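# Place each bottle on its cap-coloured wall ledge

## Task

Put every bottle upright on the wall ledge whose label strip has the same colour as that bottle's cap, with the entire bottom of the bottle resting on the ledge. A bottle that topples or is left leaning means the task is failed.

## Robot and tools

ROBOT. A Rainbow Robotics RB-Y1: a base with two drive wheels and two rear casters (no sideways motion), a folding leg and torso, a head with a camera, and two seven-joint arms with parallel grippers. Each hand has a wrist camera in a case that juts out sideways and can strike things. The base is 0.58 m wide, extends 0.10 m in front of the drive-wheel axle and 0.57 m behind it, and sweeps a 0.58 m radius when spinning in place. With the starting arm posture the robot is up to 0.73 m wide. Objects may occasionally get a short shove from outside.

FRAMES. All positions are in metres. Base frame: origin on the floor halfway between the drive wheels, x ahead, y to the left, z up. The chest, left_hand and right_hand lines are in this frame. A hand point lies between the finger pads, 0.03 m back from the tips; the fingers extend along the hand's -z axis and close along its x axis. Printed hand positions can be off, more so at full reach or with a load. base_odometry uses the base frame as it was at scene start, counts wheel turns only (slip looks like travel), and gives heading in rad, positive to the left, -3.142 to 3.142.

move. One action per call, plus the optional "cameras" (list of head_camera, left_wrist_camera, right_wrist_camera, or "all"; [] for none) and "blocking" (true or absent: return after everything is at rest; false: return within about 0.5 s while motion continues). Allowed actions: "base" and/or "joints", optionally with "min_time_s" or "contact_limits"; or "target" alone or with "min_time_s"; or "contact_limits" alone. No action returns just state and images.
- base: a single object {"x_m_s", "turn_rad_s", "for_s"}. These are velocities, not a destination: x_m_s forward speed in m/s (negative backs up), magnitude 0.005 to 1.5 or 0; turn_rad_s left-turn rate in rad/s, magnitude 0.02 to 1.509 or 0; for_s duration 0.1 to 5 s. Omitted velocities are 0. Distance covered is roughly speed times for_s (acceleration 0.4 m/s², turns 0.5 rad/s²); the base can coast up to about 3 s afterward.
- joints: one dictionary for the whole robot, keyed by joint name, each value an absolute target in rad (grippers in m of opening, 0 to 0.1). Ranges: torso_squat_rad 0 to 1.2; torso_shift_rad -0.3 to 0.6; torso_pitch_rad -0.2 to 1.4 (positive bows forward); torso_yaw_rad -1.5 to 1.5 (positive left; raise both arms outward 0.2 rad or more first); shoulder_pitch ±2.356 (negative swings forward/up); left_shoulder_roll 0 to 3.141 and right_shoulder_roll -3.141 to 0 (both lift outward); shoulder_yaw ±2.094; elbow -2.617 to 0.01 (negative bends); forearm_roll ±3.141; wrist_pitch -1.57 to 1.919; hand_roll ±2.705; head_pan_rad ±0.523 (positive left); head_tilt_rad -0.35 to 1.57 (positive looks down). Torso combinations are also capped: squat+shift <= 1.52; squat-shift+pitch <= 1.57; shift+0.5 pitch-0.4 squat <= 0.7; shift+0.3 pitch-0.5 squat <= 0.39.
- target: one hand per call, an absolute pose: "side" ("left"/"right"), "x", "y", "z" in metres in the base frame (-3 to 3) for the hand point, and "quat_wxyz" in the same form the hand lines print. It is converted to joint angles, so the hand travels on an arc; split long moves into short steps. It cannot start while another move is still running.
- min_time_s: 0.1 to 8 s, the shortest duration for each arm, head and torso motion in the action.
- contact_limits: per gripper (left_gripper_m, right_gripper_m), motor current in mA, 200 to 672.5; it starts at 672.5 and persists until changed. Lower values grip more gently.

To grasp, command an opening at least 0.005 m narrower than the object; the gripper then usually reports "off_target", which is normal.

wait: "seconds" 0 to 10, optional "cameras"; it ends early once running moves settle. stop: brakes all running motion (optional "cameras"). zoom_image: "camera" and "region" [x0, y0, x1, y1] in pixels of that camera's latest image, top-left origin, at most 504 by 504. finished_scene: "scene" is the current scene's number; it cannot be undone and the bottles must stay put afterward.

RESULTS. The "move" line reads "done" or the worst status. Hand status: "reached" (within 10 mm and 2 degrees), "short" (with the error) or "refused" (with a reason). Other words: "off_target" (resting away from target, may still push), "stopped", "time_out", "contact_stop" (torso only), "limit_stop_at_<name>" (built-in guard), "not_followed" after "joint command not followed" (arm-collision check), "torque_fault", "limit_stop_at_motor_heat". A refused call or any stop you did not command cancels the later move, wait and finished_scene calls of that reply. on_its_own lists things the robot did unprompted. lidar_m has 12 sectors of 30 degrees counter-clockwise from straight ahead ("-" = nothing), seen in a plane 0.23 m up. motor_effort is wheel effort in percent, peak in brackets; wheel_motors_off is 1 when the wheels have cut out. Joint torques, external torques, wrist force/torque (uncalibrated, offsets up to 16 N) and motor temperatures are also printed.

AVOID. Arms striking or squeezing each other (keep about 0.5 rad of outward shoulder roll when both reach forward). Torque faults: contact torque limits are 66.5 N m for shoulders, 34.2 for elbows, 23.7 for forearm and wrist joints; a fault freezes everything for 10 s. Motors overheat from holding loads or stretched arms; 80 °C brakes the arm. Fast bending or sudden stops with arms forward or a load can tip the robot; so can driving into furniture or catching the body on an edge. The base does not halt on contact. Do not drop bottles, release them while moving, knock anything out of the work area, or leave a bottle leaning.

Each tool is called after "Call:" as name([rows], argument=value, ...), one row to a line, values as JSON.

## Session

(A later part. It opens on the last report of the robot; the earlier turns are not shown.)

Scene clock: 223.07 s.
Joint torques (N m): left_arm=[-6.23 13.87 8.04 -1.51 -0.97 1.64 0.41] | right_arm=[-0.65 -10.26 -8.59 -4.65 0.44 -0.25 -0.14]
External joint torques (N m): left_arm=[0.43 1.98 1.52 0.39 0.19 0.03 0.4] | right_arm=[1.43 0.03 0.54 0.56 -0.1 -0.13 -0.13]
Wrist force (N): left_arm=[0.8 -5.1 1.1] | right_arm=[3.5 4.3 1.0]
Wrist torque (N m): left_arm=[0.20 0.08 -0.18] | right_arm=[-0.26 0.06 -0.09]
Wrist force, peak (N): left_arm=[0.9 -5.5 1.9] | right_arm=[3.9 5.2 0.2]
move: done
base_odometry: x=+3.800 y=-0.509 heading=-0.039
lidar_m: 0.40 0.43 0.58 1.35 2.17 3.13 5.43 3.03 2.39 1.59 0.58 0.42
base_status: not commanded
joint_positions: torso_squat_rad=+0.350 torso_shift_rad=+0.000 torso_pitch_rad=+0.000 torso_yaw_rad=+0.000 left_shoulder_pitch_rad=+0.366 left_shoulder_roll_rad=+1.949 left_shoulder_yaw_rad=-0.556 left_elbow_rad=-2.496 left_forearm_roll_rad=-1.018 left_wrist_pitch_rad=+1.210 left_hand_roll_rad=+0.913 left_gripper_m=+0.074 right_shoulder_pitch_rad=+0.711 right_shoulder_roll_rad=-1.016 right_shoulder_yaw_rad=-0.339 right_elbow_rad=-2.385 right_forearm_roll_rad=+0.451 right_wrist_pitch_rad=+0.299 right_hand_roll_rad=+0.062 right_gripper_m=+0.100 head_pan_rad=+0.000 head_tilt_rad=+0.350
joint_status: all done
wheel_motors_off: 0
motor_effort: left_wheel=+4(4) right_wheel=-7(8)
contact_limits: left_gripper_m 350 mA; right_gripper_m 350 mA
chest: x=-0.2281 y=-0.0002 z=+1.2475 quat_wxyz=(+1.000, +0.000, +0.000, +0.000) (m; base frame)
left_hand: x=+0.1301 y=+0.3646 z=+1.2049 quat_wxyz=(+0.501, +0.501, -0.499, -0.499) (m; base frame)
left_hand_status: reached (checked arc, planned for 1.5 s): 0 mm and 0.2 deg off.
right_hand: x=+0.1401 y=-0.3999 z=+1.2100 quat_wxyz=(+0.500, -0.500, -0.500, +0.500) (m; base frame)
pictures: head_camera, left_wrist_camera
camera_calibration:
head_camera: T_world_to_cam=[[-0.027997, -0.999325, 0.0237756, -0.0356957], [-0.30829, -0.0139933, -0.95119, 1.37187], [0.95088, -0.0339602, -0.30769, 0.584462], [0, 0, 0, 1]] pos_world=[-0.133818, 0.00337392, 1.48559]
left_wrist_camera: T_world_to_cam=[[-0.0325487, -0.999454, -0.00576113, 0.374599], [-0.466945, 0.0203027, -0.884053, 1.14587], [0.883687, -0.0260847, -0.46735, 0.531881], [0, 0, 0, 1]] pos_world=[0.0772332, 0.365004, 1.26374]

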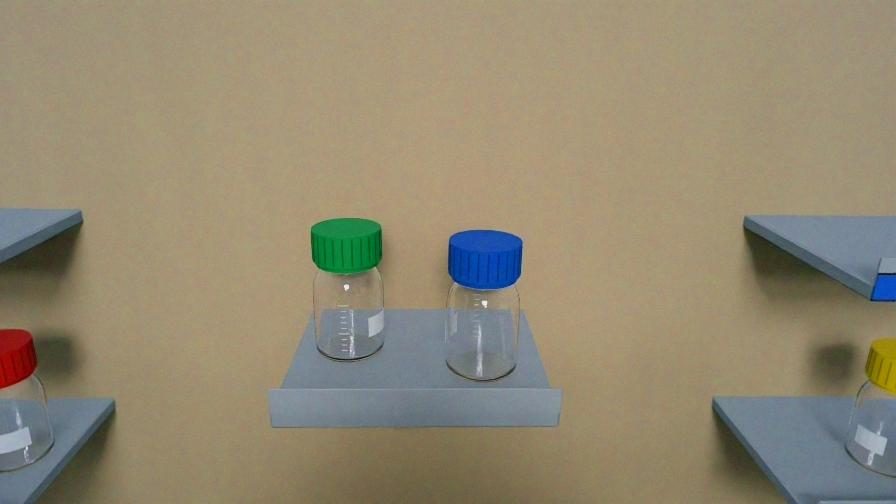

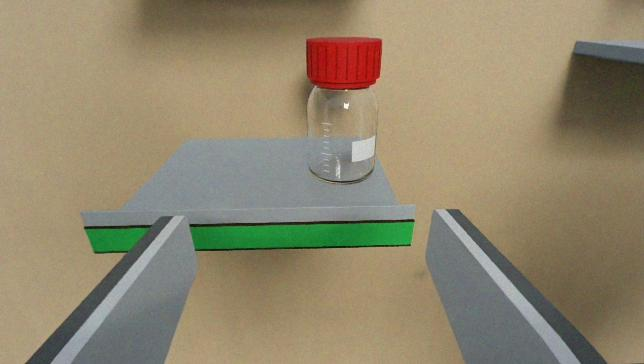

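Call:
move(joints={"left_gripper_m":0.1})

Call:
move(target={"side":"left","x":0.15,"y":0.342,"z":1.203,"quat_wxyz":[0.5,0.5,-0.5,-0.5]}, min_time_s=1.0)

Call:
move(target={"side":"left","x":0.23,"y":0.342,"z":1.203,"quat_wxyz":[0.5,0.5,-0.5,-0.5]}, min_time_s=1.5, cameras=["left_wrist_camera", "head_camera"])

Scene clock: 225.13 s.
Joint torques (N m): left_arm=[-6.02 13.62 7.98 -1.46 -1.05 1.56 0.29] | right_arm=[-1.25 -10.21 -8.47 -4.73 0.51 -0.39 -0.29]
External joint torques (N m): left_arm=[0.65 1.73 1.46 0.44 0.11 -0.05 0.28] | right_arm=[0.84 0.08 0.66 0.48 -0.04 -0.27 -0.28]
Wrist force (N): left_arm=[0.8 -5.0 1.2] | right_arm=[2.9 5.6 0.6]
Wrist torque (N m): left_arm=[0.19 0.11 -0.15] | right_arm=[-0.41 -0.01 -0.06]
Wrist force, peak (N): left_arm=[1.1 -5.4 1.1] | right_arm=[4.3 5.4 0.5]
move: done
base_odometry: x=+3.800 y=-0.509 heading=-0.039
lidar_m: 0.41 0.42 0.59 1.35 2.17 3.14 5.44 3.03 2.40 1.59 0.58 0.42
base_status: not commanded
joint_positions: torso_squat_rad=+0.350 torso_shift_rad=+0.000 torso_pitch_rad=+0.000 torso_yaw_rad=+0.000 left_shoulder_pitch_rad=+0.366 left_shoulder_roll_rad=+1.949 left_shoulder_yaw_rad=-0.556 left_elbow_rad=-2.496 left_forearm_roll_rad=-1.018 left_wrist_pitch_rad=+1.210 left_hand_roll_rad=+0.913 left_gripper_m=+0.100 right_shoulder_pitch_rad=+0.711 right_shoulder_roll_rad=-1.016 right_shoulder_yaw_rad=-0.339 right_elbow_rad=-2.385 right_forearm_roll_rad=+0.451 right_wrist_pitch_rad=+0.299 right_hand_roll_rad=+0.062 right_gripper_m=+0.100 head_pan_rad=+0.000 head_tilt_rad=+0.350
joint_status: all done
wheel_motors_off: 0
motor_effort: left_wheel=+4(4) right_wheel=-8(8)
contact_limits: left_gripper_m 350 mA; right_gripper_m 350 mA
chest: x=-0.2281 y=-0.0002 z=+1.2475 quat_wxyz=(+1.000, +0.000, +0.000, +0.000) (m; base frame)
left_hand: x=+0.1301 y=+0.3646 z=+1.2049 quat_wxyz=(+0.501, +0.501, -0.499, -0.499) (m; base frame)
right_hand: x=+0.1401 y=-0.3999 z=+1.2100 quat_wxyz=(+0.500, -0.500, -0.500, +0.500) (m; base frame)
pictures: none

Scene clock: 226.47 s.
Joint torques (N m): left_arm=[-7.81 11.92 9.12 -2.47 -1.22 1.21 0.27] | right_arm=[-0.8 -9.96 -9.02 -4.78 0.46 -0.31 -0.19]
External joint torques (N m): left_arm=[-0.91 -0.12 1.28 0.35 0.14 -0.1 0.26] | right_arm=[1.29 0.34 0.11 0.43 -0.08 -0.19 -0.18]
Wrist force (N): left_arm=[1.1 -4.9 1.4] | right_arm=[3.7 4.8 0.3]
Wrist torque (N m): left_arm=[0.17 0.15 -0.02] | right_arm=[-0.26 0.10 -0.04]
Wrist force, peak (N): left_arm=[1.0 -5.4 1.2] | right_arm=[4.1 5.0 0.8]
move: done
base_odometry: x=+3.800 y=-0.509 heading=-0.039
lidar_m: 0.41 0.42 0.58 1.35 2.16 3.13 5.43 3.03 2.40 1.59 0.58 0.42
base_status: not commanded
joint_positions: torso_squat_rad=+0.350 torso_shift_rad=+0.000 torso_pitch_rad=+0.000 torso_yaw_rad=+0.000 left_shoulder_pitch_rad=+0.286 left_shoulder_roll_rad=+1.764 left_shoulder_yaw_rad=-0.485 left_elbow_rad=-2.496 left_forearm_roll_rad=-0.907 left_wrist_pitch_rad=+1.074 left_hand_roll_rad=+0.698 left_gripper_m=+0.100 right_shoulder_pitch_rad=+0.711 right_shoulder_roll_rad=-1.016 right_shoulder_yaw_rad=-0.339 right_elbow_rad=-2.385 right_forearm_roll_rad=+0.451 right_wrist_pitch_rad=+0.299 right_hand_roll_rad=+0.062 right_gripper_m=+0.100 head_pan_rad=+0.000 head_tilt_rad=+0.350
joint_status: all done
wheel_motors_off: 0
motor_effort: left_wheel=+3(4) right_wheel=-8(8)
contact_limits: left_gripper_m 350 mA; right_gripper_m 350 mA
chest: x=-0.2281 y=-0.0002 z=+1.2475 quat_wxyz=(+1.000, +0.000, +0.000, +0.000) (m; base frame)
left_hand: x=+0.1493 y=+0.3413 z=+1.2032 quat_wxyz=(+0.499, +0.496, -0.502, -0.503) (m; base frame)
left_hand_status: reached (checked arc, planned for 1.0 s): 1 mm and 0.6 deg off.
right_hand: x=+0.1401 y=-0.3999 z=+1.2100 quat_wxyz=(+0.500, -0.500, -0.500, +0.500) (m; base frame)
pictures: none

Scene clock: 228.30 s.
Joint torques (N m): left_arm=[-11.27 13.17 8.33 -2.45 -1.22 0.69 0.02] | right_arm=[-0.89 -10.03 -8.96 -4.94 0.49 -0.11 -0.28]
External joint torques (N m): left_arm=[-1.15 -0.23 -2.22 0.67 0.09 -0.06 0.01] | right_arm=[1.19 0.27 0.16 0.27 -0.05 0.02 -0.27]
Wrist force (N): left_arm=[0.9 -5.1 1.2] | right_arm=[3.1 5.1 1.3]
Wrist torque (N m): left_arm=[0.19 0.11 -0.04] | right_arm=[-0.33 0.01 -0.09]
Wrist force, peak (N): left_arm=[1.1 -5.5 1.1] | right_arm=[3.2 5.4 1.3]
move: done
base_odometry: x=+3.800 y=-0.509 heading=-0.039
lidar_m: 0.40 0.43 0.59 1.35 2.17 3.12 5.43 3.03 2.39 1.59 0.58 0.43
base_status: not commanded
joint_positions: torso_squat_rad=+0.350 torso_shift_rad=+0.000 torso_pitch_rad=+0.000 torso_yaw_rad=+0.000 left_shoulder_pitch_rad=-0.040 left_shoulder_roll_rad=+1.453 left_shoulder_yaw_rad=-0.489 left_elbow_rad=-2.246 left_forearm_roll_rad=-0.650 left_wrist_pitch_rad=+0.808 left_hand_roll_rad=+0.375 left_gripper_m=+0.100 right_shoulder_pitch_rad=+0.711 right_shoulder_roll_rad=-1.016 right_shoulder_yaw_rad=-0.339 right_elbow_rad=-2.385 right_forearm_roll_rad=+0.451 right_wrist_pitch_rad=+0.299 right_hand_roll_rad=+0.062 right_gripper_m=+0.100 head_pan_rad=+0.000 head_tilt_rad=+0.350
joint_status: all done
wheel_motors_off: 0
motor_effort: left_wheel=+4(5) right_wheel=-7(8)
contact_limits: left_gripper_m 350 mA; right_gripper_m 350 mA
chest: x=-0.2281 y=-0.0002 z=+1.2475 quat_wxyz=(+1.000, +0.000, +0.000, +0.000) (m; base frame)
left_hand: x=+0.2300 y=+0.3420 z=+1.2033 quat_wxyz=(+0.500, +0.500, -0.500, -0.500) (m; base frame)
left_hand_status: reached (checked arc, planned for 1.5 s): 0 mm and 0.1 deg off.
right_hand: x=+0.1401 y=-0.3999 z=+1.2100 quat_wxyz=(+0.500, -0.500, -0.500, +0.500) (m; base frame)
pictures: head_camera, left_wrist_camera
camera_calibration:
head_camera: T_world_to_cam=[[-0.027997, -0.999325, 0.0237756, -0.0356957], [-0.30829, -0.0139933, -0.95119, 1.37187], [0.95088, -0.0339602, -0.30769, 0.584462], [0, 0, 0, 1]] pos_world=[-0.133818, 0.00337392, 1.48559]
left_wrist_camera: T_world_to_cam=[[-0.0366946, -0.999312, -0.00530768, 0.355558], [-0.466262, 0.0218183, -0.884377, 1.19128], [0.883885, -0.0299771, -0.466742, 0.442883], [0, 0, 0, 1]] pos_world=[0.177039, 0.342598, 1.26214]

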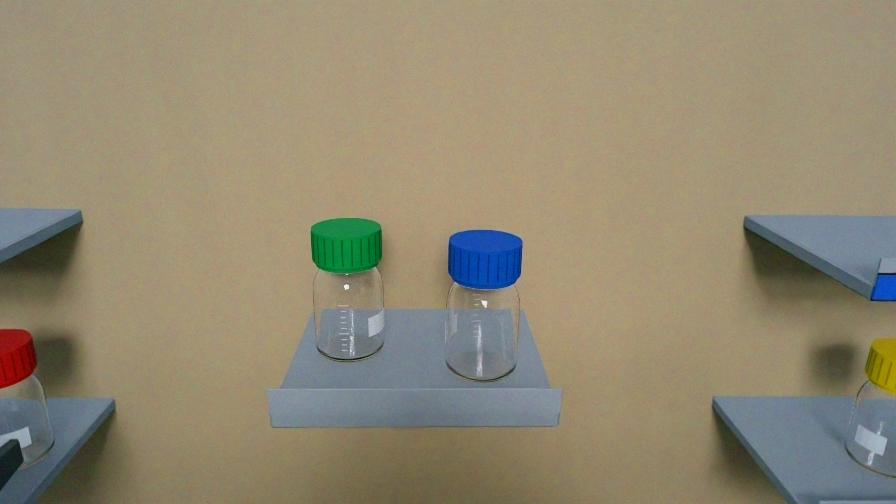

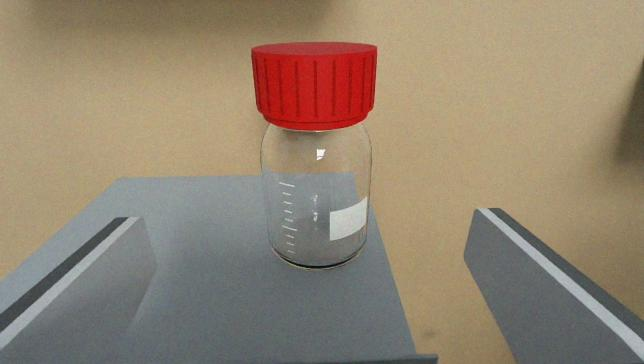

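Call:
move(target={"side":"left","x":0.285,"y":0.341,"z":1.204,"quat_wxyz":[0.5,0.5,-0.5,-0.5]}, min_time_s=1.2, cameras=["left_wrist_camera"])

Call:
move(target={"side":"left","x":0.322,"y":0.341,"z":1.204,"quat_wxyz":[0.5,0.5,-0.5,-0.5]}, min_time_s=1.2, cameras=["left_wrist_camera", "head_camera"])

Scene clock: 231.50 s.
Joint torques (N m): left_arm=[-14.18 13.87 9.45 -2.64 -1.1 0.43 0.05] | right_arm=[-0.44 -9.95 -9.22 -4.53 0.59 -0.25 -0.22]
External joint torques (N m): left_arm=[-1.16 0.22 -2.04 0.64 0.1 -0.04 0.04] | right_arm=[1.64 0.34 -0.09 0.68 0.04 -0.13 -0.21]
Wrist force (N): left_arm=[1.1 -5.0 1.1] | right_arm=[3.3 4.4 1.0]
Wrist torque (N m): left_arm=[0.18 0.14 -0.02] | right_arm=[-0.22 0.06 -0.05]
Wrist force, peak (N): left_arm=[1.2 -5.6 1.2] | right_arm=[4.3 5.2 0.7]
move: done
base_odometry: x=+3.800 y=-0.509 heading=-0.039
lidar_m: 0.41 0.43 0.59 1.35 2.17 3.13 5.44 3.04 2.40 1.60 0.58 0.42
base_status: not commanded
joint_positions: torso_squat_rad=+0.350 torso_shift_rad=+0.000 torso_pitch_rad=+0.000 torso_yaw_rad=+0.000 left_shoulder_pitch_rad=-0.259 left_shoulder_roll_rad=+1.311 left_shoulder_yaw_rad=-0.552 left_elbow_rad=-2.042 left_forearm_roll_rad=-0.535 left_wrist_pitch_rad=+0.700 left_hand_roll_rad=+0.234 left_gripper_m=+0.100 right_shoulder_pitch_rad=+0.711 right_shoulder_roll_rad=-1.016 right_shoulder_yaw_rad=-0.339 right_elbow_rad=-2.385 right_forearm_roll_rad=+0.451 right_wrist_pitch_rad=+0.299 right_hand_roll_rad=+0.062 right_gripper_m=+0.100 head_pan_rad=+0.000 head_tilt_rad=+0.350
joint_status: all done
wheel_motors_off: 0
motor_effort: left_wheel=+4(4) right_wheel=-8(8)
contact_limits: left_gripper_m 350 mA; right_gripper_m 350 mA
chest: x=-0.2281 y=-0.0002 z=+1.2475 quat_wxyz=(+1.000, +0.000, +0.000, +0.000) (m; base frame)
left_hand: x=+0.2850 y=+0.3410 z=+1.2044 quat_wxyz=(+0.500, +0.500, -0.500, -0.500) (m; base frame)
left_hand_status: reached (checked arc, planned for 1.2 s): 0 mm and 0.0 deg off.
right_hand: x=+0.1401 y=-0.3999 z=+1.2100 quat_wxyz=(+0.500, -0.500, -0.500, +0.500) (m; base frame)
pictures: left_wrist_camera
camera_calibration:
left_wrist_camera: T_world_to_cam=[[-0.0361129, -0.999334, -0.00528125, 0.356421], [-0.466164, 0.0215198, -0.884436, 1.21799], [0.883961, -0.0294777, -0.466631, 0.394377], [0, 0, 0, 1]] pos_world=[0.232039, 0.341598, 1.26314]

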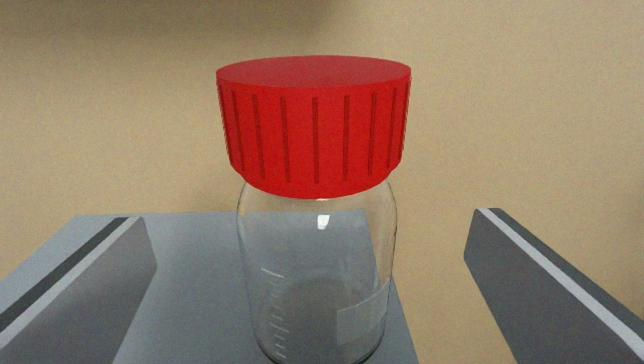

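Scene clock: 233.03 s.
Joint torques (N m): left_arm=[-16.41 13.66 9.73 -2.6 -0.95 0.12 -0.01] | right_arm=[-0.29 -10.42 -8.68 -4.78 0.52 -0.21 -0.05]
External joint torques (N m): left_arm=[-1.41 0.02 -2.09 0.83 0.15 -0.22 -0.02] | right_arm=[1.8 -0.13 0.44 0.43 -0.03 -0.08 -0.04]
Wrist force (N): left_arm=[1.1 -5.3 1.0] | right_arm=[2.5 4.4 0.3]
Wrist torque (N m): left_arm=[0.23 0.13 -0.03] | right_arm=[-0.26 -0.01 -0.07]
Wrist force, peak (N): left_arm=[1.0 -5.4 1.1] | right_arm=[4.0 5.1 1.4]
move: done
base_odometry: x=+3.800 y=-0.509 heading=-0.039
lidar_m: 0.40 0.43 0.59 1.35 2.17 3.13 5.43 3.03 2.40 1.59 0.59 0.42
base_status: not commanded
joint_positions: torso_squat_rad=+0.350 torso_shift_rad=+0.000 torso_pitch_rad=+0.000 torso_yaw_rad=+0.000 left_shoulder_pitch_rad=-0.388 left_shoulder_roll_rad=+1.224 left_shoulder_yaw_rad=-0.592 left_elbow_rad=-1.887 left_forearm_roll_rad=-0.489 left_wrist_pitch_rad=+0.629 left_hand_roll_rad=+0.169 left_gripper_m=+0.100 right_shoulder_pitch_rad=+0.711 right_shoulder_roll_rad=-1.016 right_shoulder_yaw_rad=-0.339 right_elbow_rad=-2.385 right_forearm_roll_rad=+0.451 right_wrist_pitch_rad=+0.299 right_hand_roll_rad=+0.062 right_gripper_m=+0.100 head_pan_rad=+0.000 head_tilt_rad=+0.350
joint_status: all done
wheel_motors_off: 0
motor_effort: left_wheel=+4(5) right_wheel=-7(8)
contact_limits: left_gripper_m 350 mA; right_gripper_m 350 mA
chest: x=-0.2281 y=-0.0002 z=+1.2475 quat_wxyz=(+1.000, +0.000, +0.000, +0.000) (m; base frame)
left_hand: x=+0.3214 y=+0.3409 z=+1.2046 quat_wxyz=(+0.500, +0.500, -0.500, -0.500) (m; base frame)
left_hand_status: reached (checked arc, planned for 1.2 s): 1 mm and 0.1 deg off.
right_hand: x=+0.1401 y=-0.3999 z=+1.2100 quat_wxyz=(+0.500, -0.500, -0.500, +0.500) (m; base frame)
pictures: head_camera, left_wrist_camera
camera_calibration:
head_camera: T_world_to_cam=[[-0.027997, -0.999325, 0.0237756, -0.0356957], [-0.30829, -0.0139933, -0.95119, 1.37187], [0.95088, -0.0339602, -0.30769, 0.584462], [0, 0, 0, 1]] pos_world=[-0.133818, 0.00337392, 1.48559]
left_wrist_camera: T_world_to_cam=[[-0.0361549, -0.999333, -0.00514631, 0.357477], [-0.466088, 0.0214174, -0.884479, 1.2352], [0.883999, -0.0295796, -0.466552, 0.362215], [0, 0, 0, 1]] pos_world=[0.26844, 0.341497, 1.26334]

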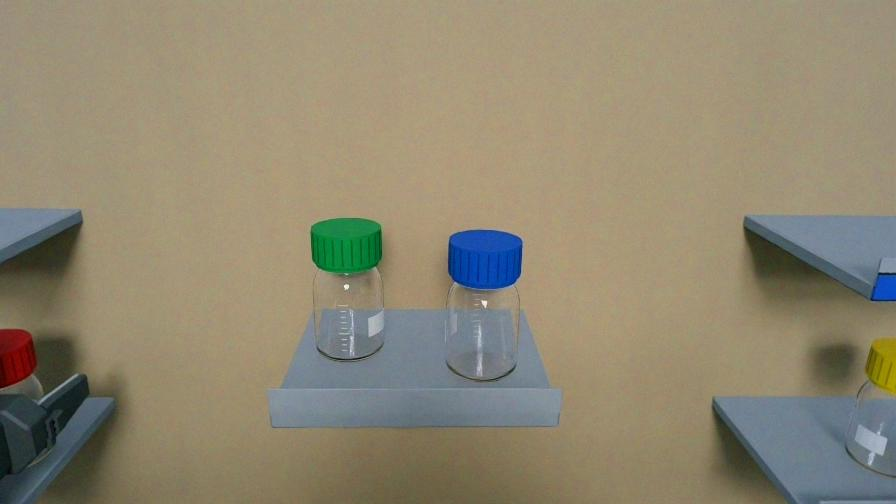

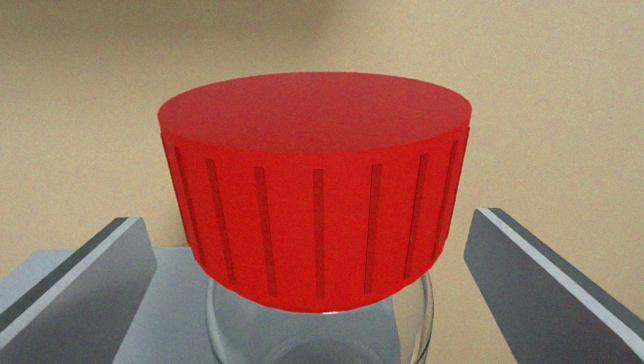

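Call:
move(target={"side":"left","x":0.3285,"y":0.339,"z":1.204,"quat_wxyz":[0.5,0.5,-0.5,-0.5]}, min_time_s=0.8)

Call:
move(joints={"left_gripper_m":0.068}, cameras=["left_wrist_camera"])

Scene clock: 234.70 s.
Joint torques (N m): left_arm=[-16.73 13.33 9.6 -2.69 -0.94 0.01 -0.04] | right_arm=[-0.95 -10.49 -8.35 -4.84 0.47 -0.48 -0.06]
External joint torques (N m): left_arm=[-1.34 -0.23 -2.23 0.78 0.15 -0.3 -0.05] | right_arm=[1.13 -0.2 0.78 0.37 -0.08 -0.35 -0.05]
Wrist force (N): left_arm=[1.1 -5.3 1.1] | right_arm=[3.6 4.8 0.5]
Wrist torque (N m): left_arm=[0.22 0.13 -0.04] | right_arm=[-0.27 0.06 -0.10]
Wrist force, peak (N): left_arm=[1.0 -5.5 1.0] | right_arm=[3.4 5.9 0.3]
move: done
base_odometry: x=+3.800 y=-0.509 heading=-0.039
lidar_m: 0.40 0.42 0.58 1.35 2.17 3.13 5.43 3.03 2.39 1.59 0.57 0.43
base_status: not commanded
joint_positions: torso_squat_rad=+0.350 torso_shift_rad=+0.000 torso_pitch_rad=+0.000 torso_yaw_rad=+0.000 left_shoulder_pitch_rad=-0.414 left_shoulder_roll_rad=+1.205 left_shoulder_yaw_rad=-0.603 left_elbow_rad=-1.860 left_forearm_roll_rad=-0.481 left_wrist_pitch_rad=+0.622 left_hand_roll_rad=+0.156 left_gripper_m=+0.100 right_shoulder_pitch_rad=+0.711 right_shoulder_roll_rad=-1.016 right_shoulder_yaw_rad=-0.339 right_elbow_rad=-2.385 right_forearm_roll_rad=+0.451 right_wrist_pitch_rad=+0.299 right_hand_roll_rad=+0.062 right_gripper_m=+0.100 head_pan_rad=+0.000 head_tilt_rad=+0.350
joint_status: all done
wheel_motors_off: 0
motor_effort: left_wheel=+4(4) right_wheel=-7(8)
contact_limits: left_gripper_m 350 mA; right_gripper_m 350 mA
chest: x=-0.2281 y=-0.0002 z=+1.2475 quat_wxyz=(+1.000, +0.000, +0.000, +0.000) (m; base frame)
left_hand: x=+0.3281 y=+0.3390 z=+1.2046 quat_wxyz=(+0.500, +0.500, -0.500, -0.500) (m; base frame)
left_hand_status: reached (checked arc, planned for 0.8 s): 1 mm and 0.1 deg off.
right_hand: x=+0.1401 y=-0.3999 z=+1.2100 quat_wxyz=(+0.500, -0.500, -0.500, +0.500) (m; base frame)
pictures: none

Scene clock: 235.53 s.
Joint torques (N m): left_arm=[-16.99 13.24 9.66 -2.67 -0.95 0.15 0.04] | right_arm=[-0.64 -10.24 -9.3 -4.8 0.57 -0.22 -0.2]
External joint torques (N m): left_arm=[-1.59 -0.32 -2.17 0.8 0.14 -0.16 0.02] | right_arm=[1.44 0.06 -0.18 0.41 0.03 -0.09 -0.19]
Wrist force (N): left_arm=[1.0 -5.0 1.1] | right_arm=[3.2 4.7 0.8]
Wrist torque (N m): left_arm=[0.19 0.13 -0.03] | right_arm=[-0.28 0.03 -0.04]
Wrist force, peak (N): left_arm=[1.1 -5.4 1.0] | right_arm=[3.5 5.3 0.6]
move: done
base_odometry: x=+3.800 y=-0.509 heading=-0.039
lidar_m: 0.40 0.42 0.58 1.35 2.16 3.13 5.43 3.03 2.39 1.59 0.58 0.42
base_status: not commanded
joint_positions: torso_squat_rad=+0.350 torso_shift_rad=+0.000 torso_pitch_rad=+0.000 torso_yaw_rad=+0.000 left_shoulder_pitch_rad=-0.414 left_shoulder_roll_rad=+1.205 left_shoulder_yaw_rad=-0.603 left_elbow_rad=-1.860 left_forearm_roll_rad=-0.481 left_wrist_pitch_rad=+0.622 left_hand_roll_rad=+0.156 left_gripper_m=+0.068 right_shoulder_pitch_rad=+0.711 right_shoulder_roll_rad=-1.016 right_shoulder_yaw_rad=-0.339 right_elbow_rad=-2.385 right_forearm_roll_rad=+0.451 right_wrist_pitch_rad=+0.299 right_hand_roll_rad=+0.062 right_gripper_m=+0.100 head_pan_rad=+0.000 head_tilt_rad=+0.350
joint_status: all done
wheel_motors_off: 0
motor_effort: left_wheel=+4(4) right_wheel=-7(8)
contact_limits: left_gripper_m 350 mA; right_gripper_m 350 mA
chest: x=-0.2281 y=-0.0002 z=+1.2475 quat_wxyz=(+1.000, +0.000, +0.000, +0.000) (m; base frame)
left_hand: x=+0.3281 y=+0.3390 z=+1.2046 quat_wxyz=(+0.500, +0.500, -0.500, -0.500) (m; base frame)
right_hand: x=+0.1401 y=-0.3999 z=+1.2100 quat_wxyz=(+0.500, -0.500, -0.500, +0.500) (m; base frame)
pictures: left_wrist_camera
camera_calibration:
left_wrist_camera: T_world_to_cam=[[-0.0363347, -0.999326, -0.00528545, 0.355943], [-0.46588, 0.0216176, -0.884584, 1.23838], [0.884101, -0.0296787, -0.466352, 0.355986], [0, 0, 0, 1]] pos_world=[0.275141, 0.339498, 1.26334]

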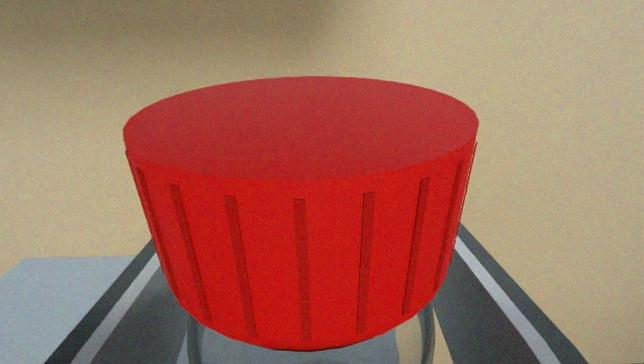

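Call:
move(joints={"left_gripper_m":0.042}, cameras=["left_wrist_camera"])

Call:
move(target={"side":"left","x":0.325,"y":0.339,"z":1.218,"quat_wxyz":[0.5,0.5,-0.5,-0.5]}, min_time_s=1.0, cameras=["left_wrist_camera"])

Scene clock: 236.63 s.
Joint torques (N m): left_arm=[-16.82 13.37 9.51 -2.92 -0.92 0.03 -0.06] | right_arm=[-0.68 -10.09 -8.85 -4.61 0.59 0.01 -0.08]
External joint torques (N m): left_arm=[-1.43 -0.19 -2.32 0.55 0.18 -0.28 -0.08] | right_arm=[1.4 0.21 0.28 0.6 0.04 0.14 -0.08]
Wrist force (N): left_arm=[0.9 -4.6 1.0] | right_arm=[3.1 5.0 -0.6]
Wrist torque (N m): left_arm=[0.18 0.12 -0.01] | right_arm=[-0.36 -0.01 -0.08]
Wrist force, peak (N): left_arm=[1.3 -5.3 1.3] | right_arm=[3.4 5.5 1.6]
move: off_target
base_odometry: x=+3.800 y=-0.509 heading=-0.039
lidar_m: 0.41 0.43 0.58 1.35 2.17 3.13 5.43 3.04 2.39 1.59 0.58 0.43
base_status: not commanded
joint_positions: torso_squat_rad=+0.350 torso_shift_rad=+0.000 torso_pitch_rad=+0.000 torso_yaw_rad=+0.000 left_shoulder_pitch_rad=-0.414 left_shoulder_roll_rad=+1.205 left_shoulder_yaw_rad=-0.603 left_elbow_rad=-1.860 left_forearm_roll_rad=-0.481 left_wrist_pitch_rad=+0.622 left_hand_roll_rad=+0.156 left_gripper_m=+0.055 right_shoulder_pitch_rad=+0.711 right_shoulder_roll_rad=-1.016 right_shoulder_yaw_rad=-0.339 right_elbow_rad=-2.385 right_forearm_roll_rad=+0.451 right_wrist_pitch_rad=+0.299 right_hand_roll_rad=+0.062 right_gripper_m=+0.100 head_pan_rad=+0.000 head_tilt_rad=+0.350
joint_status: left_gripper_m off_target (ended at +0.055, target +0.042)
wheel_motors_off: 0
motor_effort: left_wheel=+4(4) right_wheel=-8(9)
contact_limits: left_gripper_m 350 mA; right_gripper_m 350 mA
chest: x=-0.2281 y=-0.0002 z=+1.2475 quat_wxyz=(+1.000, +0.000, +0.000, +0.000) (m; base frame)
left_hand: x=+0.3281 y=+0.3390 z=+1.2046 quat_wxyz=(+0.500, +0.500, -0.500, -0.500) (m; base frame)
right_hand: x=+0.1401 y=-0.3999 z=+1.2100 quat_wxyz=(+0.500, -0.500, -0.500, +0.500) (m; base frame)
pictures: left_wrist_camera
camera_calibration:
left_wrist_camera: T_world_to_cam=[[-0.0362, -0.999331, -0.00524302, 0.355954], [-0.465886, 0.0215174, -0.884583, 1.23841], [0.884104, -0.0295792, -0.466353, 0.355956], [0, 0, 0, 1]] pos_world=[0.275141, 0.339598, 1.26334]

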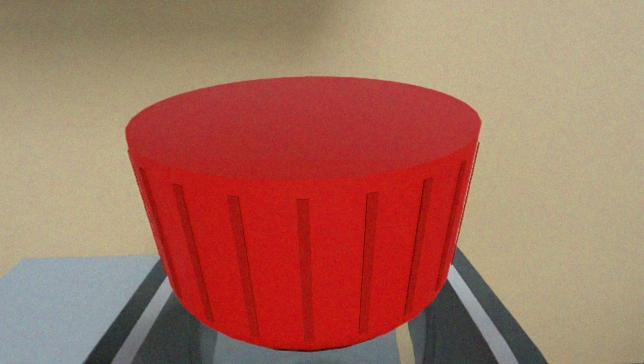

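Scene clock: 237.97 s.
Joint torques (N m): left_arm=[-17.48 16.09 14.19 -4.24 -1.29 0.54 0.05] | right_arm=[-0.5 -10.03 -8.92 -4.82 0.51 -0.36 -0.09]
External joint torques (N m): left_arm=[-2.21 2.45 2.25 -1.1 -0.17 0.25 0.04] | right_arm=[1.59 0.27 0.21 0.4 -0.03 -0.23 -0.08]
Wrist force (N): left_arm=[1.3 -6.5 1.1] | right_arm=[2.9 4.5 0.3]
Wrist torque (N m): left_arm=[0.18 0.15 -0.03] | right_arm=[-0.29 0.01 -0.10]
Wrist force, peak (N): left_arm=[0.8 -7.1 1.3] | right_arm=[3.2 5.5 0.6]
move: done
base_odometry: x=+3.800 y=-0.509 heading=-0.039
lidar_m: 0.41 0.43 0.58 1.35 2.16 3.13 5.43 3.03 2.39 1.59 0.58 0.42
base_status: not commanded
joint_positions: torso_squat_rad=+0.350 torso_shift_rad=+0.000 torso_pitch_rad=+0.000 torso_yaw_rad=+0.000 left_shoulder_pitch_rad=-0.425 left_shoulder_roll_rad=+1.242 left_shoulder_yaw_rad=-0.600 left_elbow_rad=-1.894 left_forearm_roll_rad=-0.433 left_wrist_pitch_rad=+0.638 left_hand_roll_rad=+0.140 left_gripper_m=+0.055 right_shoulder_pitch_rad=+0.711 right_shoulder_roll_rad=-1.016 right_shoulder_yaw_rad=-0.339 right_elbow_rad=-2.385 right_forearm_roll_rad=+0.451 right_wrist_pitch_rad=+0.299 right_hand_roll_rad=+0.062 right_gripper_m=+0.100 head_pan_rad=+0.000 head_tilt_rad=+0.350
joint_status: all done
wheel_motors_off: 0
motor_effort: left_wheel=+4(5) right_wheel=-8(8)
contact_limits: left_gripper_m 350 mA; right_gripper_m 350 mA
chest: x=-0.2281 y=-0.0002 z=+1.2475 quat_wxyz=(+1.000, +0.000, +0.000, +0.000) (m; base frame)
left_hand: x=+0.3253 y=+0.3387 z=+1.2171 quat_wxyz=(+0.499, +0.500, -0.500, -0.500) (m; base frame)
left_hand_status: reached (checked arc, planned for 1.0 s): 1 mm and 0.1 deg off.
right_hand: x=+0.1401 y=-0.3999 z=+1.2100 quat_wxyz=(+0.500, -0.500, -0.500, +0.500) (m; base frame)
pictures: left_wrist_camera
camera_calibration:
left_wrist_camera: T_world_to_cam=[[-0.0371851, -0.999294, -0.00540522, 0.356181], [-0.465847, 0.0221196, -0.884589, 1.24796], [0.884084, -0.0303756, -0.46634, 0.364514], [0, 0, 0, 1]] pos_world=[0.272341, 0.339398, 1.27584]

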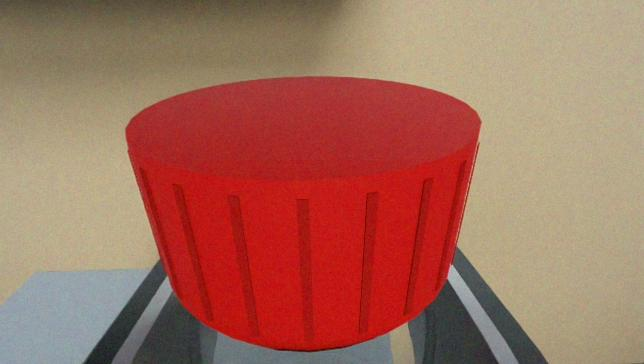

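Call:
move(target={"side":"left","x":0.28,"y":0.339,"z":1.224,"quat_wxyz":[0.5,0.5,-0.5,-0.5]}, min_time_s=1.0, cameras=["left_wrist_camera"])

Call:
move(target={"side":"left","x":0.27,"y":0.339,"z":1.240,"quat_wxyz":[0.5,0.5,-0.5,-0.5]}, min_time_s=1.0)

Call:
move(target={"side":"left","x":0.21,"y":0.345,"z":1.243,"quat_wxyz":[0.5,0.5,-0.5,-0.5]}, min_time_s=1.0)

Call:
move(target={"side":"left","x":0.15,"y":0.36,"z":1.243,"quat_wxyz":[0.5,0.5,-0.5,-0.5]}, min_time_s=1.0, cameras=["left_wrist_camera"])

Scene clock: 240.00 s.
Joint torques (N m): left_arm=[-13.5 15.38 13.4 -3.71 -1.57 0.51 0.36] | right_arm=[-1.22 -10.48 -9.11 -4.64 0.61 -0.16 -0.28]
External joint torques (N m): left_arm=[-0.68 1.68 1.85 -1 -0.31 0.07 0.35] | right_arm=[0.86 -0.19 0.02 0.57 0.06 -0.03 -0.27]
Wrist force (N): left_arm=[1.1 -6.8 1.3] | right_arm=[2.6 4.2 0.8]
Wrist torque (N m): left_arm=[0.19 0.15 -0.16] | right_arm=[-0.24 -0.05 -0.09]
Wrist force, peak (N): left_arm=[1.4 -7.1 1.0] | right_arm=[4.1 5.6 0.6]
move: done
base_odometry: x=+3.800 y=-0.509 heading=-0.039
lidar_m: 0.40 0.43 0.59 1.35 2.16 3.13 5.43 3.03 2.40 1.59 0.57 0.42
base_status: not commanded
joint_positions: torso_squat_rad=+0.350 torso_shift_rad=+0.000 torso_pitch_rad=+0.000 torso_yaw_rad=+0.000 left_shoulder_pitch_rad=-0.276 left_shoulder_roll_rad=+1.372 left_shoulder_yaw_rad=-0.543 left_elbow_rad=-2.098 left_forearm_roll_rad=-0.462 left_wrist_pitch_rad=+0.731 left_hand_roll_rad=+0.219 left_gripper_m=+0.055 right_shoulder_pitch_rad=+0.711 right_shoulder_roll_rad=-1.016 right_shoulder_yaw_rad=-0.339 right_elbow_rad=-2.385 right_forearm_roll_rad=+0.451 right_wrist_pitch_rad=+0.299 right_hand_roll_rad=+0.062 right_gripper_m=+0.100 head_pan_rad=+0.000 head_tilt_rad=+0.350
joint_status: all done
wheel_motors_off: 0
motor_effort: left_wheel=+4(4) right_wheel=-7(8)
contact_limits: left_gripper_m 350 mA; right_gripper_m 350 mA
chest: x=-0.2281 y=-0.0002 z=+1.2475 quat_wxyz=(+1.000, +0.000, +0.000, +0.000) (m; base frame)
left_hand: x=+0.2800 y=+0.3390 z=+1.2238 quat_wxyz=(+0.500, +0.500, -0.500, -0.500) (m; base frame)
left_hand_status: reached (checked arc, planned for 1.0 s): 0 mm and 0.0 deg off.
right_hand: x=+0.1401 y=-0.3999 z=+1.2100 quat_wxyz=(+0.500, -0.500, -0.500, +0.500) (m; base frame)
pictures: left_wrist_camera
camera_calibration:
left_wrist_camera: T_world_to_cam=[[-0.0359857, -0.999339, -0.00519388, 0.354109], [-0.467278, 0.0214201, -0.883851, 1.23253], [0.883378, -0.029379, -0.46774, 0.409273], [0, 0, 0, 1]] pos_world=[0.227133, 0.339498, 1.28264]

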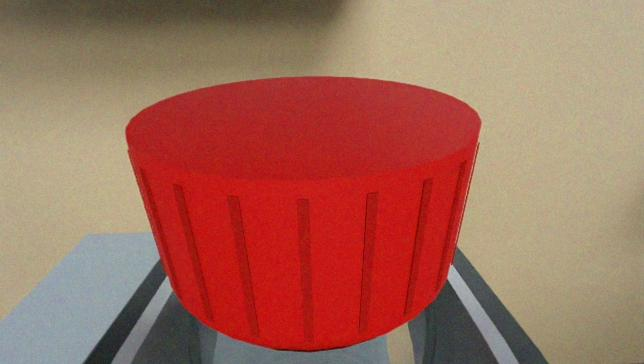

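Scene clock: 241.33 s.
Joint torques (N m): left_arm=[-12.65 15.69 13.67 -3.09 -1.31 0.69 0.63] | right_arm=[-1.08 -10.33 -8.92 -4.88 0.51 -0.2 0.02]
External joint torques (N m): left_arm=[-0.35 1.93 2.21 -0.91 -0.01 0.23 0.62] | right_arm=[1.01 -0.03 0.21 0.33 -0.03 -0.07 0.03]
Wrist force (N): left_arm=[1.0 -6.5 1.5] | right_arm=[2.7 4.6 1.0]
Wrist torque (N m): left_arm=[0.17 0.12 -0.16] | right_arm=[-0.29 -0.03 -0.07]
Wrist force, peak (N): left_arm=[1.2 -6.9 1.1] | right_arm=[3.5 5.5 0.7]
move: done
base_odometry: x=+3.800 y=-0.509 heading=-0.039
lidar_m: 0.40 0.42 0.59 1.35 2.17 3.13 5.44 3.03 2.39 1.59 0.58 0.42
base_status: not commanded
joint_positions: torso_squat_rad=+0.350 torso_shift_rad=+0.000 torso_pitch_rad=+0.000 torso_yaw_rad=+0.000 left_shoulder_pitch_rad=-0.258 left_shoulder_roll_rad=+1.439 left_shoulder_yaw_rad=-0.514 left_elbow_rad=-2.161 left_forearm_roll_rad=-0.417 left_wrist_pitch_rad=+0.758 left_hand_roll_rad=+0.228 left_gripper_m=+0.055 right_shoulder_pitch_rad=+0.711 right_shoulder_roll_rad=-1.016 right_shoulder_yaw_rad=-0.339 right_elbow_rad=-2.385 right_forearm_roll_rad=+0.451 right_wrist_pitch_rad=+0.299 right_hand_roll_rad=+0.062 right_gripper_m=+0.100 head_pan_rad=+0.000 head_tilt_rad=+0.350
joint_status: all done
wheel_motors_off: 0
motor_effort: left_wheel=+4(5) right_wheel=-7(8)
contact_limits: left_gripper_m 350 mA; right_gripper_m 350 mA
chest: x=-0.2281 y=-0.0002 z=+1.2475 quat_wxyz=(+1.000, +0.000, +0.000, +0.000) (m; base frame)
left_hand: x=+0.2701 y=+0.3389 z=+1.2398 quat_wxyz=(+0.500, +0.500, -0.500, -0.500) (m; base frame)
left_hand_status: reached (checked arc, planned for 1.0 s): 0 mm and 0.0 deg off.
right_hand: x=+0.1401 y=-0.3999 z=+1.2100 quat_wxyz=(+0.500, -0.500, -0.500, +0.500) (m; base frame)
pictures: none

Scene clock: 242.67 s.
Joint torques (N m): left_arm=[-10 15.16 12.31 -1.94 -1.38 1.11 0.27] | right_arm=[-1.17 -10.27 -9.06 -4.89 0.34 -0.11 -0.03]
External joint torques (N m): left_arm=[-0.7 1.84 2.34 -0.63 -0.04 0.1 0.25] | right_arm=[0.91 0.03 0.07 0.32 -0.21 0.01 -0.02]
Wrist force (N): left_arm=[1.0 -6.6 1.4] | right_arm=[3.0 4.9 0.6]
Wrist torque (N m): left_arm=[0.19 0.10 -0.16] | right_arm=[-0.31 0.03 -0.06]
Wrist force, peak (N): left_arm=[0.4 -7.5 1.0] | right_arm=[3.2 5.9 1.3]
move: done
base_odometry: x=+3.800 y=-0.509 heading=-0.039
lidar_m: 0.40 0.43 0.58 1.35 2.16 3.13 5.43 3.03 2.39 1.59 0.58 0.43
base_status: not commanded
joint_positions: torso_squat_rad=+0.350 torso_shift_rad=+0.000 torso_pitch_rad=+0.000 torso_yaw_rad=+0.000 left_shoulder_pitch_rad=+0.024 left_shoulder_roll_rad=+1.693 left_shoulder_yaw_rad=-0.423 left_elbow_rad=-2.377 left_forearm_roll_rad=-0.587 left_wrist_pitch_rad=+0.891 left_hand_roll_rad=+0.516 left_gripper_m=+0.055 right_shoulder_pitch_rad=+0.711 right_shoulder_roll_rad=-1.016 right_shoulder_yaw_rad=-0.339 right_elbow_rad=-2.385 right_forearm_roll_rad=+0.451 right_wrist_pitch_rad=+0.299 right_hand_roll_rad=+0.062 right_gripper_m=+0.100 head_pan_rad=+0.000 head_tilt_rad=+0.350
joint_status: all done
wheel_motors_off: 0
motor_effort: left_wheel=+4(4) right_wheel=-7(8)
contact_limits: left_gripper_m 350 mA; right_gripper_m 350 mA
chest: x=-0.2281 y=-0.0002 z=+1.2475 quat_wxyz=(+1.000, +0.000, +0.000, +0.000) (m; base frame)
left_hand: x=+0.2100 y=+0.3450 z=+1.2428 quat_wxyz=(+0.500, +0.500, -0.500, -0.500) (m; base frame)
left_hand_status: reached (checked arc, planned for 1.0 s): 0 mm and 0.0 deg off.
right_hand: x=+0.1401 y=-0.3999 z=+1.2100 quat_wxyz=(+0.500, -0.500, -0.500, +0.500) (m; base frame)
pictures: none

Scene clock: 244.00 s.
Joint torques (N m): left_arm=[-8.52 13.37 5 -0.48 -1.21 1.88 0.2] | right_arm=[-1.64 -10.04 -9.19 -4.78 0.58 -0.11 -0.11]
External joint torques (N m): left_arm=[-0.77 1.74 -1.45 -0.33 -0.17 0.17 0.19] | right_arm=[0.44 0.26 -0.07 0.44 0.04 0.01 -0.11]
Wrist force (N): left_arm=[1.1 -6.6 1.3] | right_arm=[2.8 5.5 0.2]
Wrist torque (N m): left_arm=[0.18 0.13 -0.15] | right_arm=[-0.34 -0.02 -0.09]
Wrist force, peak (N): left_arm=[0.8 -7.2 1.1] | right_arm=[2.9 6.0 0.3]
move: done
base_odometry: x=+3.800 y=-0.509 heading=-0.039
lidar_m: 0.41 0.43 0.58 1.35 2.17 3.13 5.43 3.03 2.40 1.59 0.58 0.42
base_status: not commanded
joint_positions: torso_squat_rad=+0.350 torso_shift_rad=+0.000 torso_pitch_rad=+0.000 torso_yaw_rad=+0.000 left_shoulder_pitch_rad=+0.274 left_shoulder_roll_rad=+2.115 left_shoulder_yaw_rad=-0.520 left_elbow_rad=-2.529 left_forearm_roll_rad=-0.863 left_wrist_pitch_rad=+1.202 left_hand_roll_rad=+0.990 left_gripper_m=+0.055 right_shoulder_pitch_rad=+0.711 right_shoulder_roll_rad=-1.016 right_shoulder_yaw_rad=-0.339 right_elbow_rad=-2.385 right_forearm_roll_rad=+0.451 right_wrist_pitch_rad=+0.299 right_hand_roll_rad=+0.062 right_gripper_m=+0.100 head_pan_rad=+0.000 head_tilt_rad=+0.350
joint_status: all done
wheel_motors_off: 0
motor_effort: left_wheel=+4(5) right_wheel=-7(9)
contact_limits: left_gripper_m 350 mA; right_gripper_m 350 mA
chest: x=-0.2281 y=-0.0002 z=+1.2475 quat_wxyz=(+1.000, +0.000, +0.000, +0.000) (m; base frame)
left_hand: x=+0.1501 y=+0.3599 z=+1.2431 quat_wxyz=(+0.500, +0.501, -0.500, -0.499) (m; base frame)
left_hand_status: reached (checked arc, planned for 1.0 s): 0 mm and 0.1 deg off.
right_hand: x=+0.1402 y=-0.3999 z=+1.2100 quat_wxyz=(+0.500, -0.500, -0.500, +0.500) (m; base frame)
pictures: left_wrist_camera
camera_calibration:
left_wrist_camera: T_world_to_cam=[[-0.0343288, -0.999395, -0.00553169, 0.370719], [-0.46622, 0.0209098, -0.884422, 1.18913], [0.884003, -0.0277822, -0.466656, 0.531655], [0, 0, 0, 1]] pos_world=[0.0971379, 0.360401, 1.30184]

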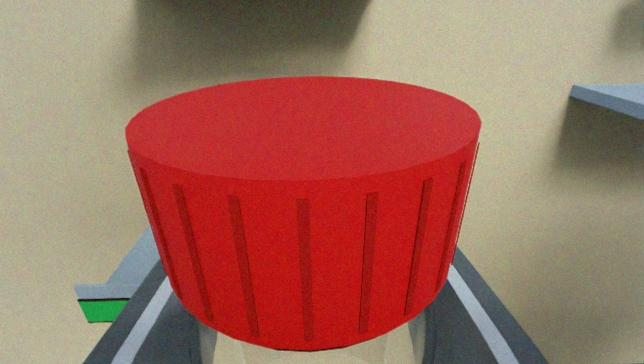

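Call:
move(target={"side":"left","x":0.145,"y":0.385,"z":1.29,"quat_wxyz":[0.5,0.5,-0.5,-0.5]}, min_time_s=1.2)

Call:
move(target={"side":"left","x":0.145,"y":0.40,"z":1.345,"quat_wxyz":[0.5,0.5,-0.5,-0.5]}, min_time_s=1.2)

Call:
move(target={"side":"left","x":0.145,"y":0.40,"z":1.39,"quat_wxyz":[0.5,0.5,-0.5,-0.5]}, min_time_s=1.2)

Call:
move(target={"side":"left","x":0.15,"y":0.40,"z":1.43,"quat_wxyz":[0.5,0.5,-0.5,-0.5]}, min_time_s=1.2, cameras=["left_wrist_camera", "head_camera"])

Scene clock: 246.23 s.
Joint torques (N m): left_arm=[-9.02 12.9 2.24 3.26 -0.58 2.25 0.21] | right_arm=[-1 -10.07 -8.95 -4.57 0.38 -0.2 -0.05]
External joint torques (N m): left_arm=[-1.15 1.82 -1.9 0.55 -0.19 0.25 0.2] | right_arm=[1.08 0.23 0.18 0.64 -0.17 -0.07 -0.04]
Wrist force (N): left_arm=[1.1 -6.7 1.2] | right_arm=[2.9 4.1 1.0]
Wrist torque (N m): left_arm=[0.18 0.13 -0.16] | right_arm=[-0.20 0.01 -0.06]
Wrist force, peak (N): left_arm=[1.1 -7.3 1.1] | right_arm=[3.3 5.5 0.5]
move: done
base_odometry: x=+3.800 y=-0.509 heading=-0.039
lidar_m: 0.40 0.43 0.59 1.35 2.16 3.13 5.43 3.03 2.39 1.59 0.59 0.42
base_status: not commanded
joint_positions: torso_squat_rad=+0.350 torso_shift_rad=+0.000 torso_pitch_rad=+0.000 torso_yaw_rad=+0.000 left_shoulder_pitch_rad=+0.171 left_shoulder_roll_rad=+2.480 left_shoulder_yaw_rad=-0.701 left_elbow_rad=-2.526 left_forearm_roll_rad=-0.898 left_wrist_pitch_rad=+1.259 left_hand_roll_rad=+1.373 left_gripper_m=+0.055 right_shoulder_pitch_rad=+0.711 right_shoulder_roll_rad=-1.016 right_shoulder_yaw_rad=-0.339 right_elbow_rad=-2.385 right_forearm_roll_rad=+0.451 right_wrist_pitch_rad=+0.299 right_hand_roll_rad=+0.062 right_gripper_m=+0.100 head_pan_rad=+0.000 head_tilt_rad=+0.350
joint_status: all done
wheel_motors_off: 0
motor_effort: left_wheel=+4(4) right_wheel=-8(9)
contact_limits: left_gripper_m 350 mA; right_gripper_m 350 mA
chest: x=-0.2281 y=-0.0002 z=+1.2475 quat_wxyz=(+1.000, +0.000, +0.000, +0.000) (m; base frame)
left_hand: x=+0.1449 y=+0.3850 z=+1.2898 quat_wxyz=(+0.500, +0.501, -0.499, -0.500) (m; base frame)
left_hand_status: reached (checked arc, planned for 1.2 s): 0 mm and 0.1 deg off.
right_hand: x=+0.1402 y=-0.3999 z=+1.2100 quat_wxyz=(+0.500, -0.500, -0.500, +0.500) (m; base frame)
pictures: none

Scene clock: 247.77 s.
Joint torques (N m): left_arm=[-8.85 12.46 1.05 6.46 -0.1 2.11 0.34] | right_arm=[-0.93 -10.76 -9.02 -4.76 0.48 -0.3 -0.12]
External joint torques (N m): left_arm=[-1.59 2.04 -1.93 1.21 -0.25 0.08 0.33] | right_arm=[1.16 -0.47 0.1 0.45 -0.06 -0.17 -0.11]
Wrist force (N): left_arm=[0.7 -6.8 1.0] | right_arm=[3.4 5.5 0.8]
Wrist torque (N m): left_arm=[0.21 0.09 -0.14] | right_arm=[-0.36 0.06 -0.05]
Wrist force, peak (N): left_arm=[1.0 -7.2 1.2] | right_arm=[3.9 5.2 0.5]
move: done
base_odometry: x=+3.800 y=-0.509 heading=-0.039
lidar_m: 0.40 0.42 0.58 1.35 2.17 3.13 5.43 3.02 2.39 1.58 0.58 0.42
base_status: not commanded
joint_positions: torso_squat_rad=+0.350 torso_shift_rad=+0.000 torso_pitch_rad=+0.000 torso_yaw_rad=+0.000 left_shoulder_pitch_rad=+0.025 left_shoulder_roll_rad=+2.721 left_shoulder_yaw_rad=-0.824 left_elbow_rad=-2.488 left_forearm_roll_rad=-0.944 left_wrist_pitch_rad=+1.169 left_hand_roll_rad=+1.666 left_gripper_m=+0.055 right_shoulder_pitch_rad=+0.711 right_shoulder_roll_rad=-1.016 right_shoulder_yaw_rad=-0.339 right_elbow_rad=-2.385 right_forearm_roll_rad=+0.451 right_wrist_pitch_rad=+0.299 right_hand_roll_rad=+0.062 right_gripper_m=+0.100 head_pan_rad=+0.000 head_tilt_rad=+0.350
joint_status: all done
wheel_motors_off: 0
motor_effort: left_wheel=+4(5) right_wheel=-8(9)
contact_limits: left_gripper_m 350 mA; right_gripper_m 350 mA
chest: x=-0.2280 y=-0.0002 z=+1.2475 quat_wxyz=(+1.000, +0.000, +0.000, +0.000) (m; base frame)
left_hand: x=+0.1450 y=+0.3999 z=+1.3449 quat_wxyz=(+0.500, +0.500, -0.500, -0.500) (m; base frame)
left_hand_status: reached (checked arc, planned for 1.2 s): 0 mm and 0.0 deg off.
right_hand: x=+0.1402 y=-0.3999 z=+1.2100 quat_wxyz=(+0.500, -0.500, -0.500, +0.500) (m; base frame)
pictures: none

Scene clock: 249.30 s.
Joint torques (N m): left_arm=[-8.01 11.53 0.18 8.15 0.24 2.07 0.49] | right_arm=[-0.58 -9.77 -8.64 -4.84 0.51 -0.21 -0.11]
External joint torques (N m): left_arm=[-1.46 2.17 -2.27 1.22 -0.22 0.12 0.48] | right_arm=[1.5 0.52 0.49 0.38 -0.04 -0.08 -0.1]
Wrist force (N): left_arm=[0.7 -6.7 1.1] | right_arm=[3.2 4.7 0.4]
Wrist torque (N m): left_arm=[0.19 0.08 -0.15] | right_arm=[-0.31 0.00 -0.08]
Wrist force, peak (N): left_arm=[0.8 -7.1 1.4] | right_arm=[3.4 5.2 1.4]
move: done
base_odometry: x=+3.800 y=-0.509 heading=-0.039
lidar_m: 0.40 0.42 0.58 1.35 2.16 3.13 5.43 3.03 2.39 1.60 0.58 0.43
base_status: not commanded
joint_positions: torso_squat_rad=+0.350 torso_shift_rad=+0.000 torso_pitch_rad=+0.000 torso_yaw_rad=+0.000 left_shoulder_pitch_rad=-0.082 left_shoulder_roll_rad=+2.876 left_shoulder_yaw_rad=-0.859 left_elbow_rad=-2.458 left_forearm_roll_rad=-0.971 left_wrist_pitch_rad=+1.064 left_hand_roll_rad=+1.853 left_gripper_m=+0.055 right_shoulder_pitch_rad=+0.711 right_shoulder_roll_rad=-1.016 right_shoulder_yaw_rad=-0.339 right_elbow_rad=-2.385 right_forearm_roll_rad=+0.451 right_wrist_pitch_rad=+0.299 right_hand_roll_rad=+0.062 right_gripper_m=+0.100 head_pan_rad=+0.000 head_tilt_rad=+0.350
joint_status: all done
wheel_motors_off: 0
motor_effort: left_wheel=+4(4) right_wheel=-8(9)
contact_limits: left_gripper_m 350 mA; right_gripper_m 350 mA
chest: x=-0.2280 y=-0.0002 z=+1.2475 quat_wxyz=(+1.000, +0.000, +0.000, +0.000) (m; base frame)
left_hand: x=+0.1449 y=+0.4002 z=+1.3898 quat_wxyz=(+0.500, +0.501, -0.499, -0.499) (m; base frame)
left_hand_status: reached (checked arc, planned for 1.2 s): 0 mm and 0.2 deg off.
right_hand: x=+0.1402 y=-0.3999 z=+1.2100 quat_wxyz=(+0.500, -0.500, -0.500, +0.500) (m; base frame)
pictures: none

Scene clock: 250.83 s.
Joint torques (N m): left_arm=[-7.64 10.79 3.92 9.7 0.47 1.89 0.45] | right_arm=[-1.01 -10.26 -8.67 -4.94 0.71 -0.14 -0.04]
External joint torques (N m): left_arm=[-1.51 2.17 1.67 1.46 -0.2 0.06 0.43] | right_arm=[1.07 0.03 0.45 0.27 0.16 -0.01 -0.03]
Wrist force (N): left_arm=[0.9 -6.6 1.1] | right_arm=[3.2 4.3 0.2]
Wrist torque (N m): left_arm=[0.19 0.10 -0.16] | right_arm=[-0.25 0.06 -0.05]
Wrist force, peak (N): left_arm=[0.9 -7.0 1.4] | right_arm=[3.6 5.4 0.8]
move: done
base_odometry: x=+3.800 y=-0.509 heading=-0.039
lidar_m: 0.40 0.43 0.57 1.35 2.16 3.14 5.43 3.03 2.39 1.59 0.58 0.42
base_status: not commanded
joint_positions: torso_squat_rad=+0.350 torso_shift_rad=+0.000 torso_pitch_rad=+0.000 torso_yaw_rad=+0.000 left_shoulder_pitch_rad=-0.156 left_shoulder_roll_rad=+2.972 left_shoulder_yaw_rad=-0.851 left_elbow_rad=-2.389 left_forearm_roll_rad=-1.016 left_wrist_pitch_rad=+0.947 left_hand_roll_rad=+2.023 left_gripper_m=+0.055 right_shoulder_pitch_rad=+0.711 right_shoulder_roll_rad=-1.016 right_shoulder_yaw_rad=-0.339 right_elbow_rad=-2.385 right_forearm_roll_rad=+0.451 right_wrist_pitch_rad=+0.299 right_hand_roll_rad=+0.062 right_gripper_m=+0.100 head_pan_rad=+0.000 head_tilt_rad=+0.350
joint_status: all done
wheel_motors_off: 0
motor_effort: left_wheel=+4(4) right_wheel=-7(8)
contact_limits: left_gripper_m 350 mA; right_gripper_m 350 mA
chest: x=-0.2281 y=-0.0002 z=+1.2475 quat_wxyz=(+1.000, +0.000, +0.000, +0.000) (m; base frame)
left_hand: x=+0.1498 y=+0.4004 z=+1.4297 quat_wxyz=(+0.500, +0.501, -0.499, -0.499) (m; base frame)
left_hand_status: reached (checked arc, planned for 1.2 s): 1 mm and 0.2 deg off.
right_hand: x=+0.1402 y=-0.3999 z=+1.2100 quat_wxyz=(+0.500, -0.500, -0.500, +0.500) (m; base frame)
pictures: head_camera, left_wrist_camera
camera_calibration:
head_camera: T_world_to_cam=[[-0.027997, -0.999325, 0.0237756, -0.0356929], [-0.30829, -0.0139933, -0.95119, 1.3719], [0.95088, -0.0339602, -0.30769, 0.584367], [0, 0, 0, 1]] pos_world=[-0.133718, 0.00337392, 1.48559]
left_wrist_camera: T_world_to_cam=[[-0.0332994, -0.99943, -0.00550171, 0.411988], [-0.466255, 0.0204034, -0.884415, 1.35346], [0.884023, -0.0268853, -0.466669, 0.619825], [0, 0, 0, 1]] pos_world=[0.0968372, 0.400802, 1.48854]

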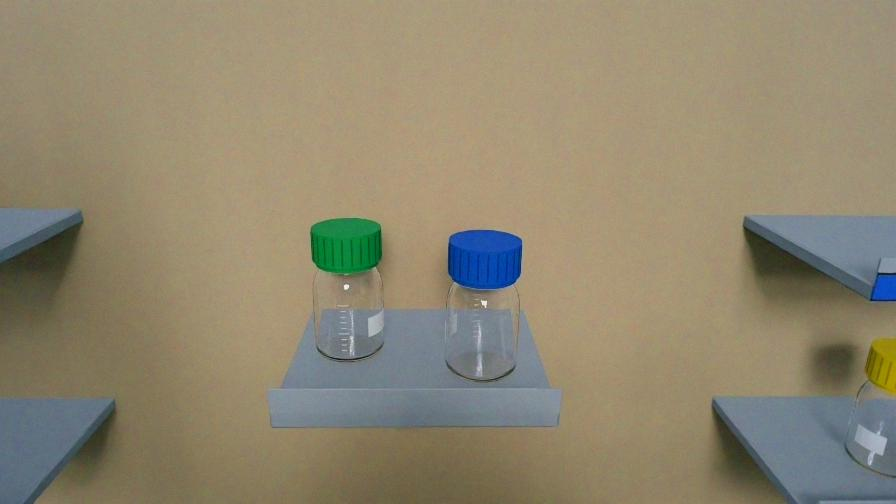

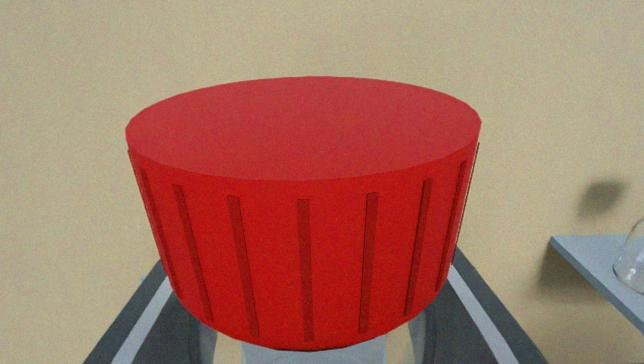

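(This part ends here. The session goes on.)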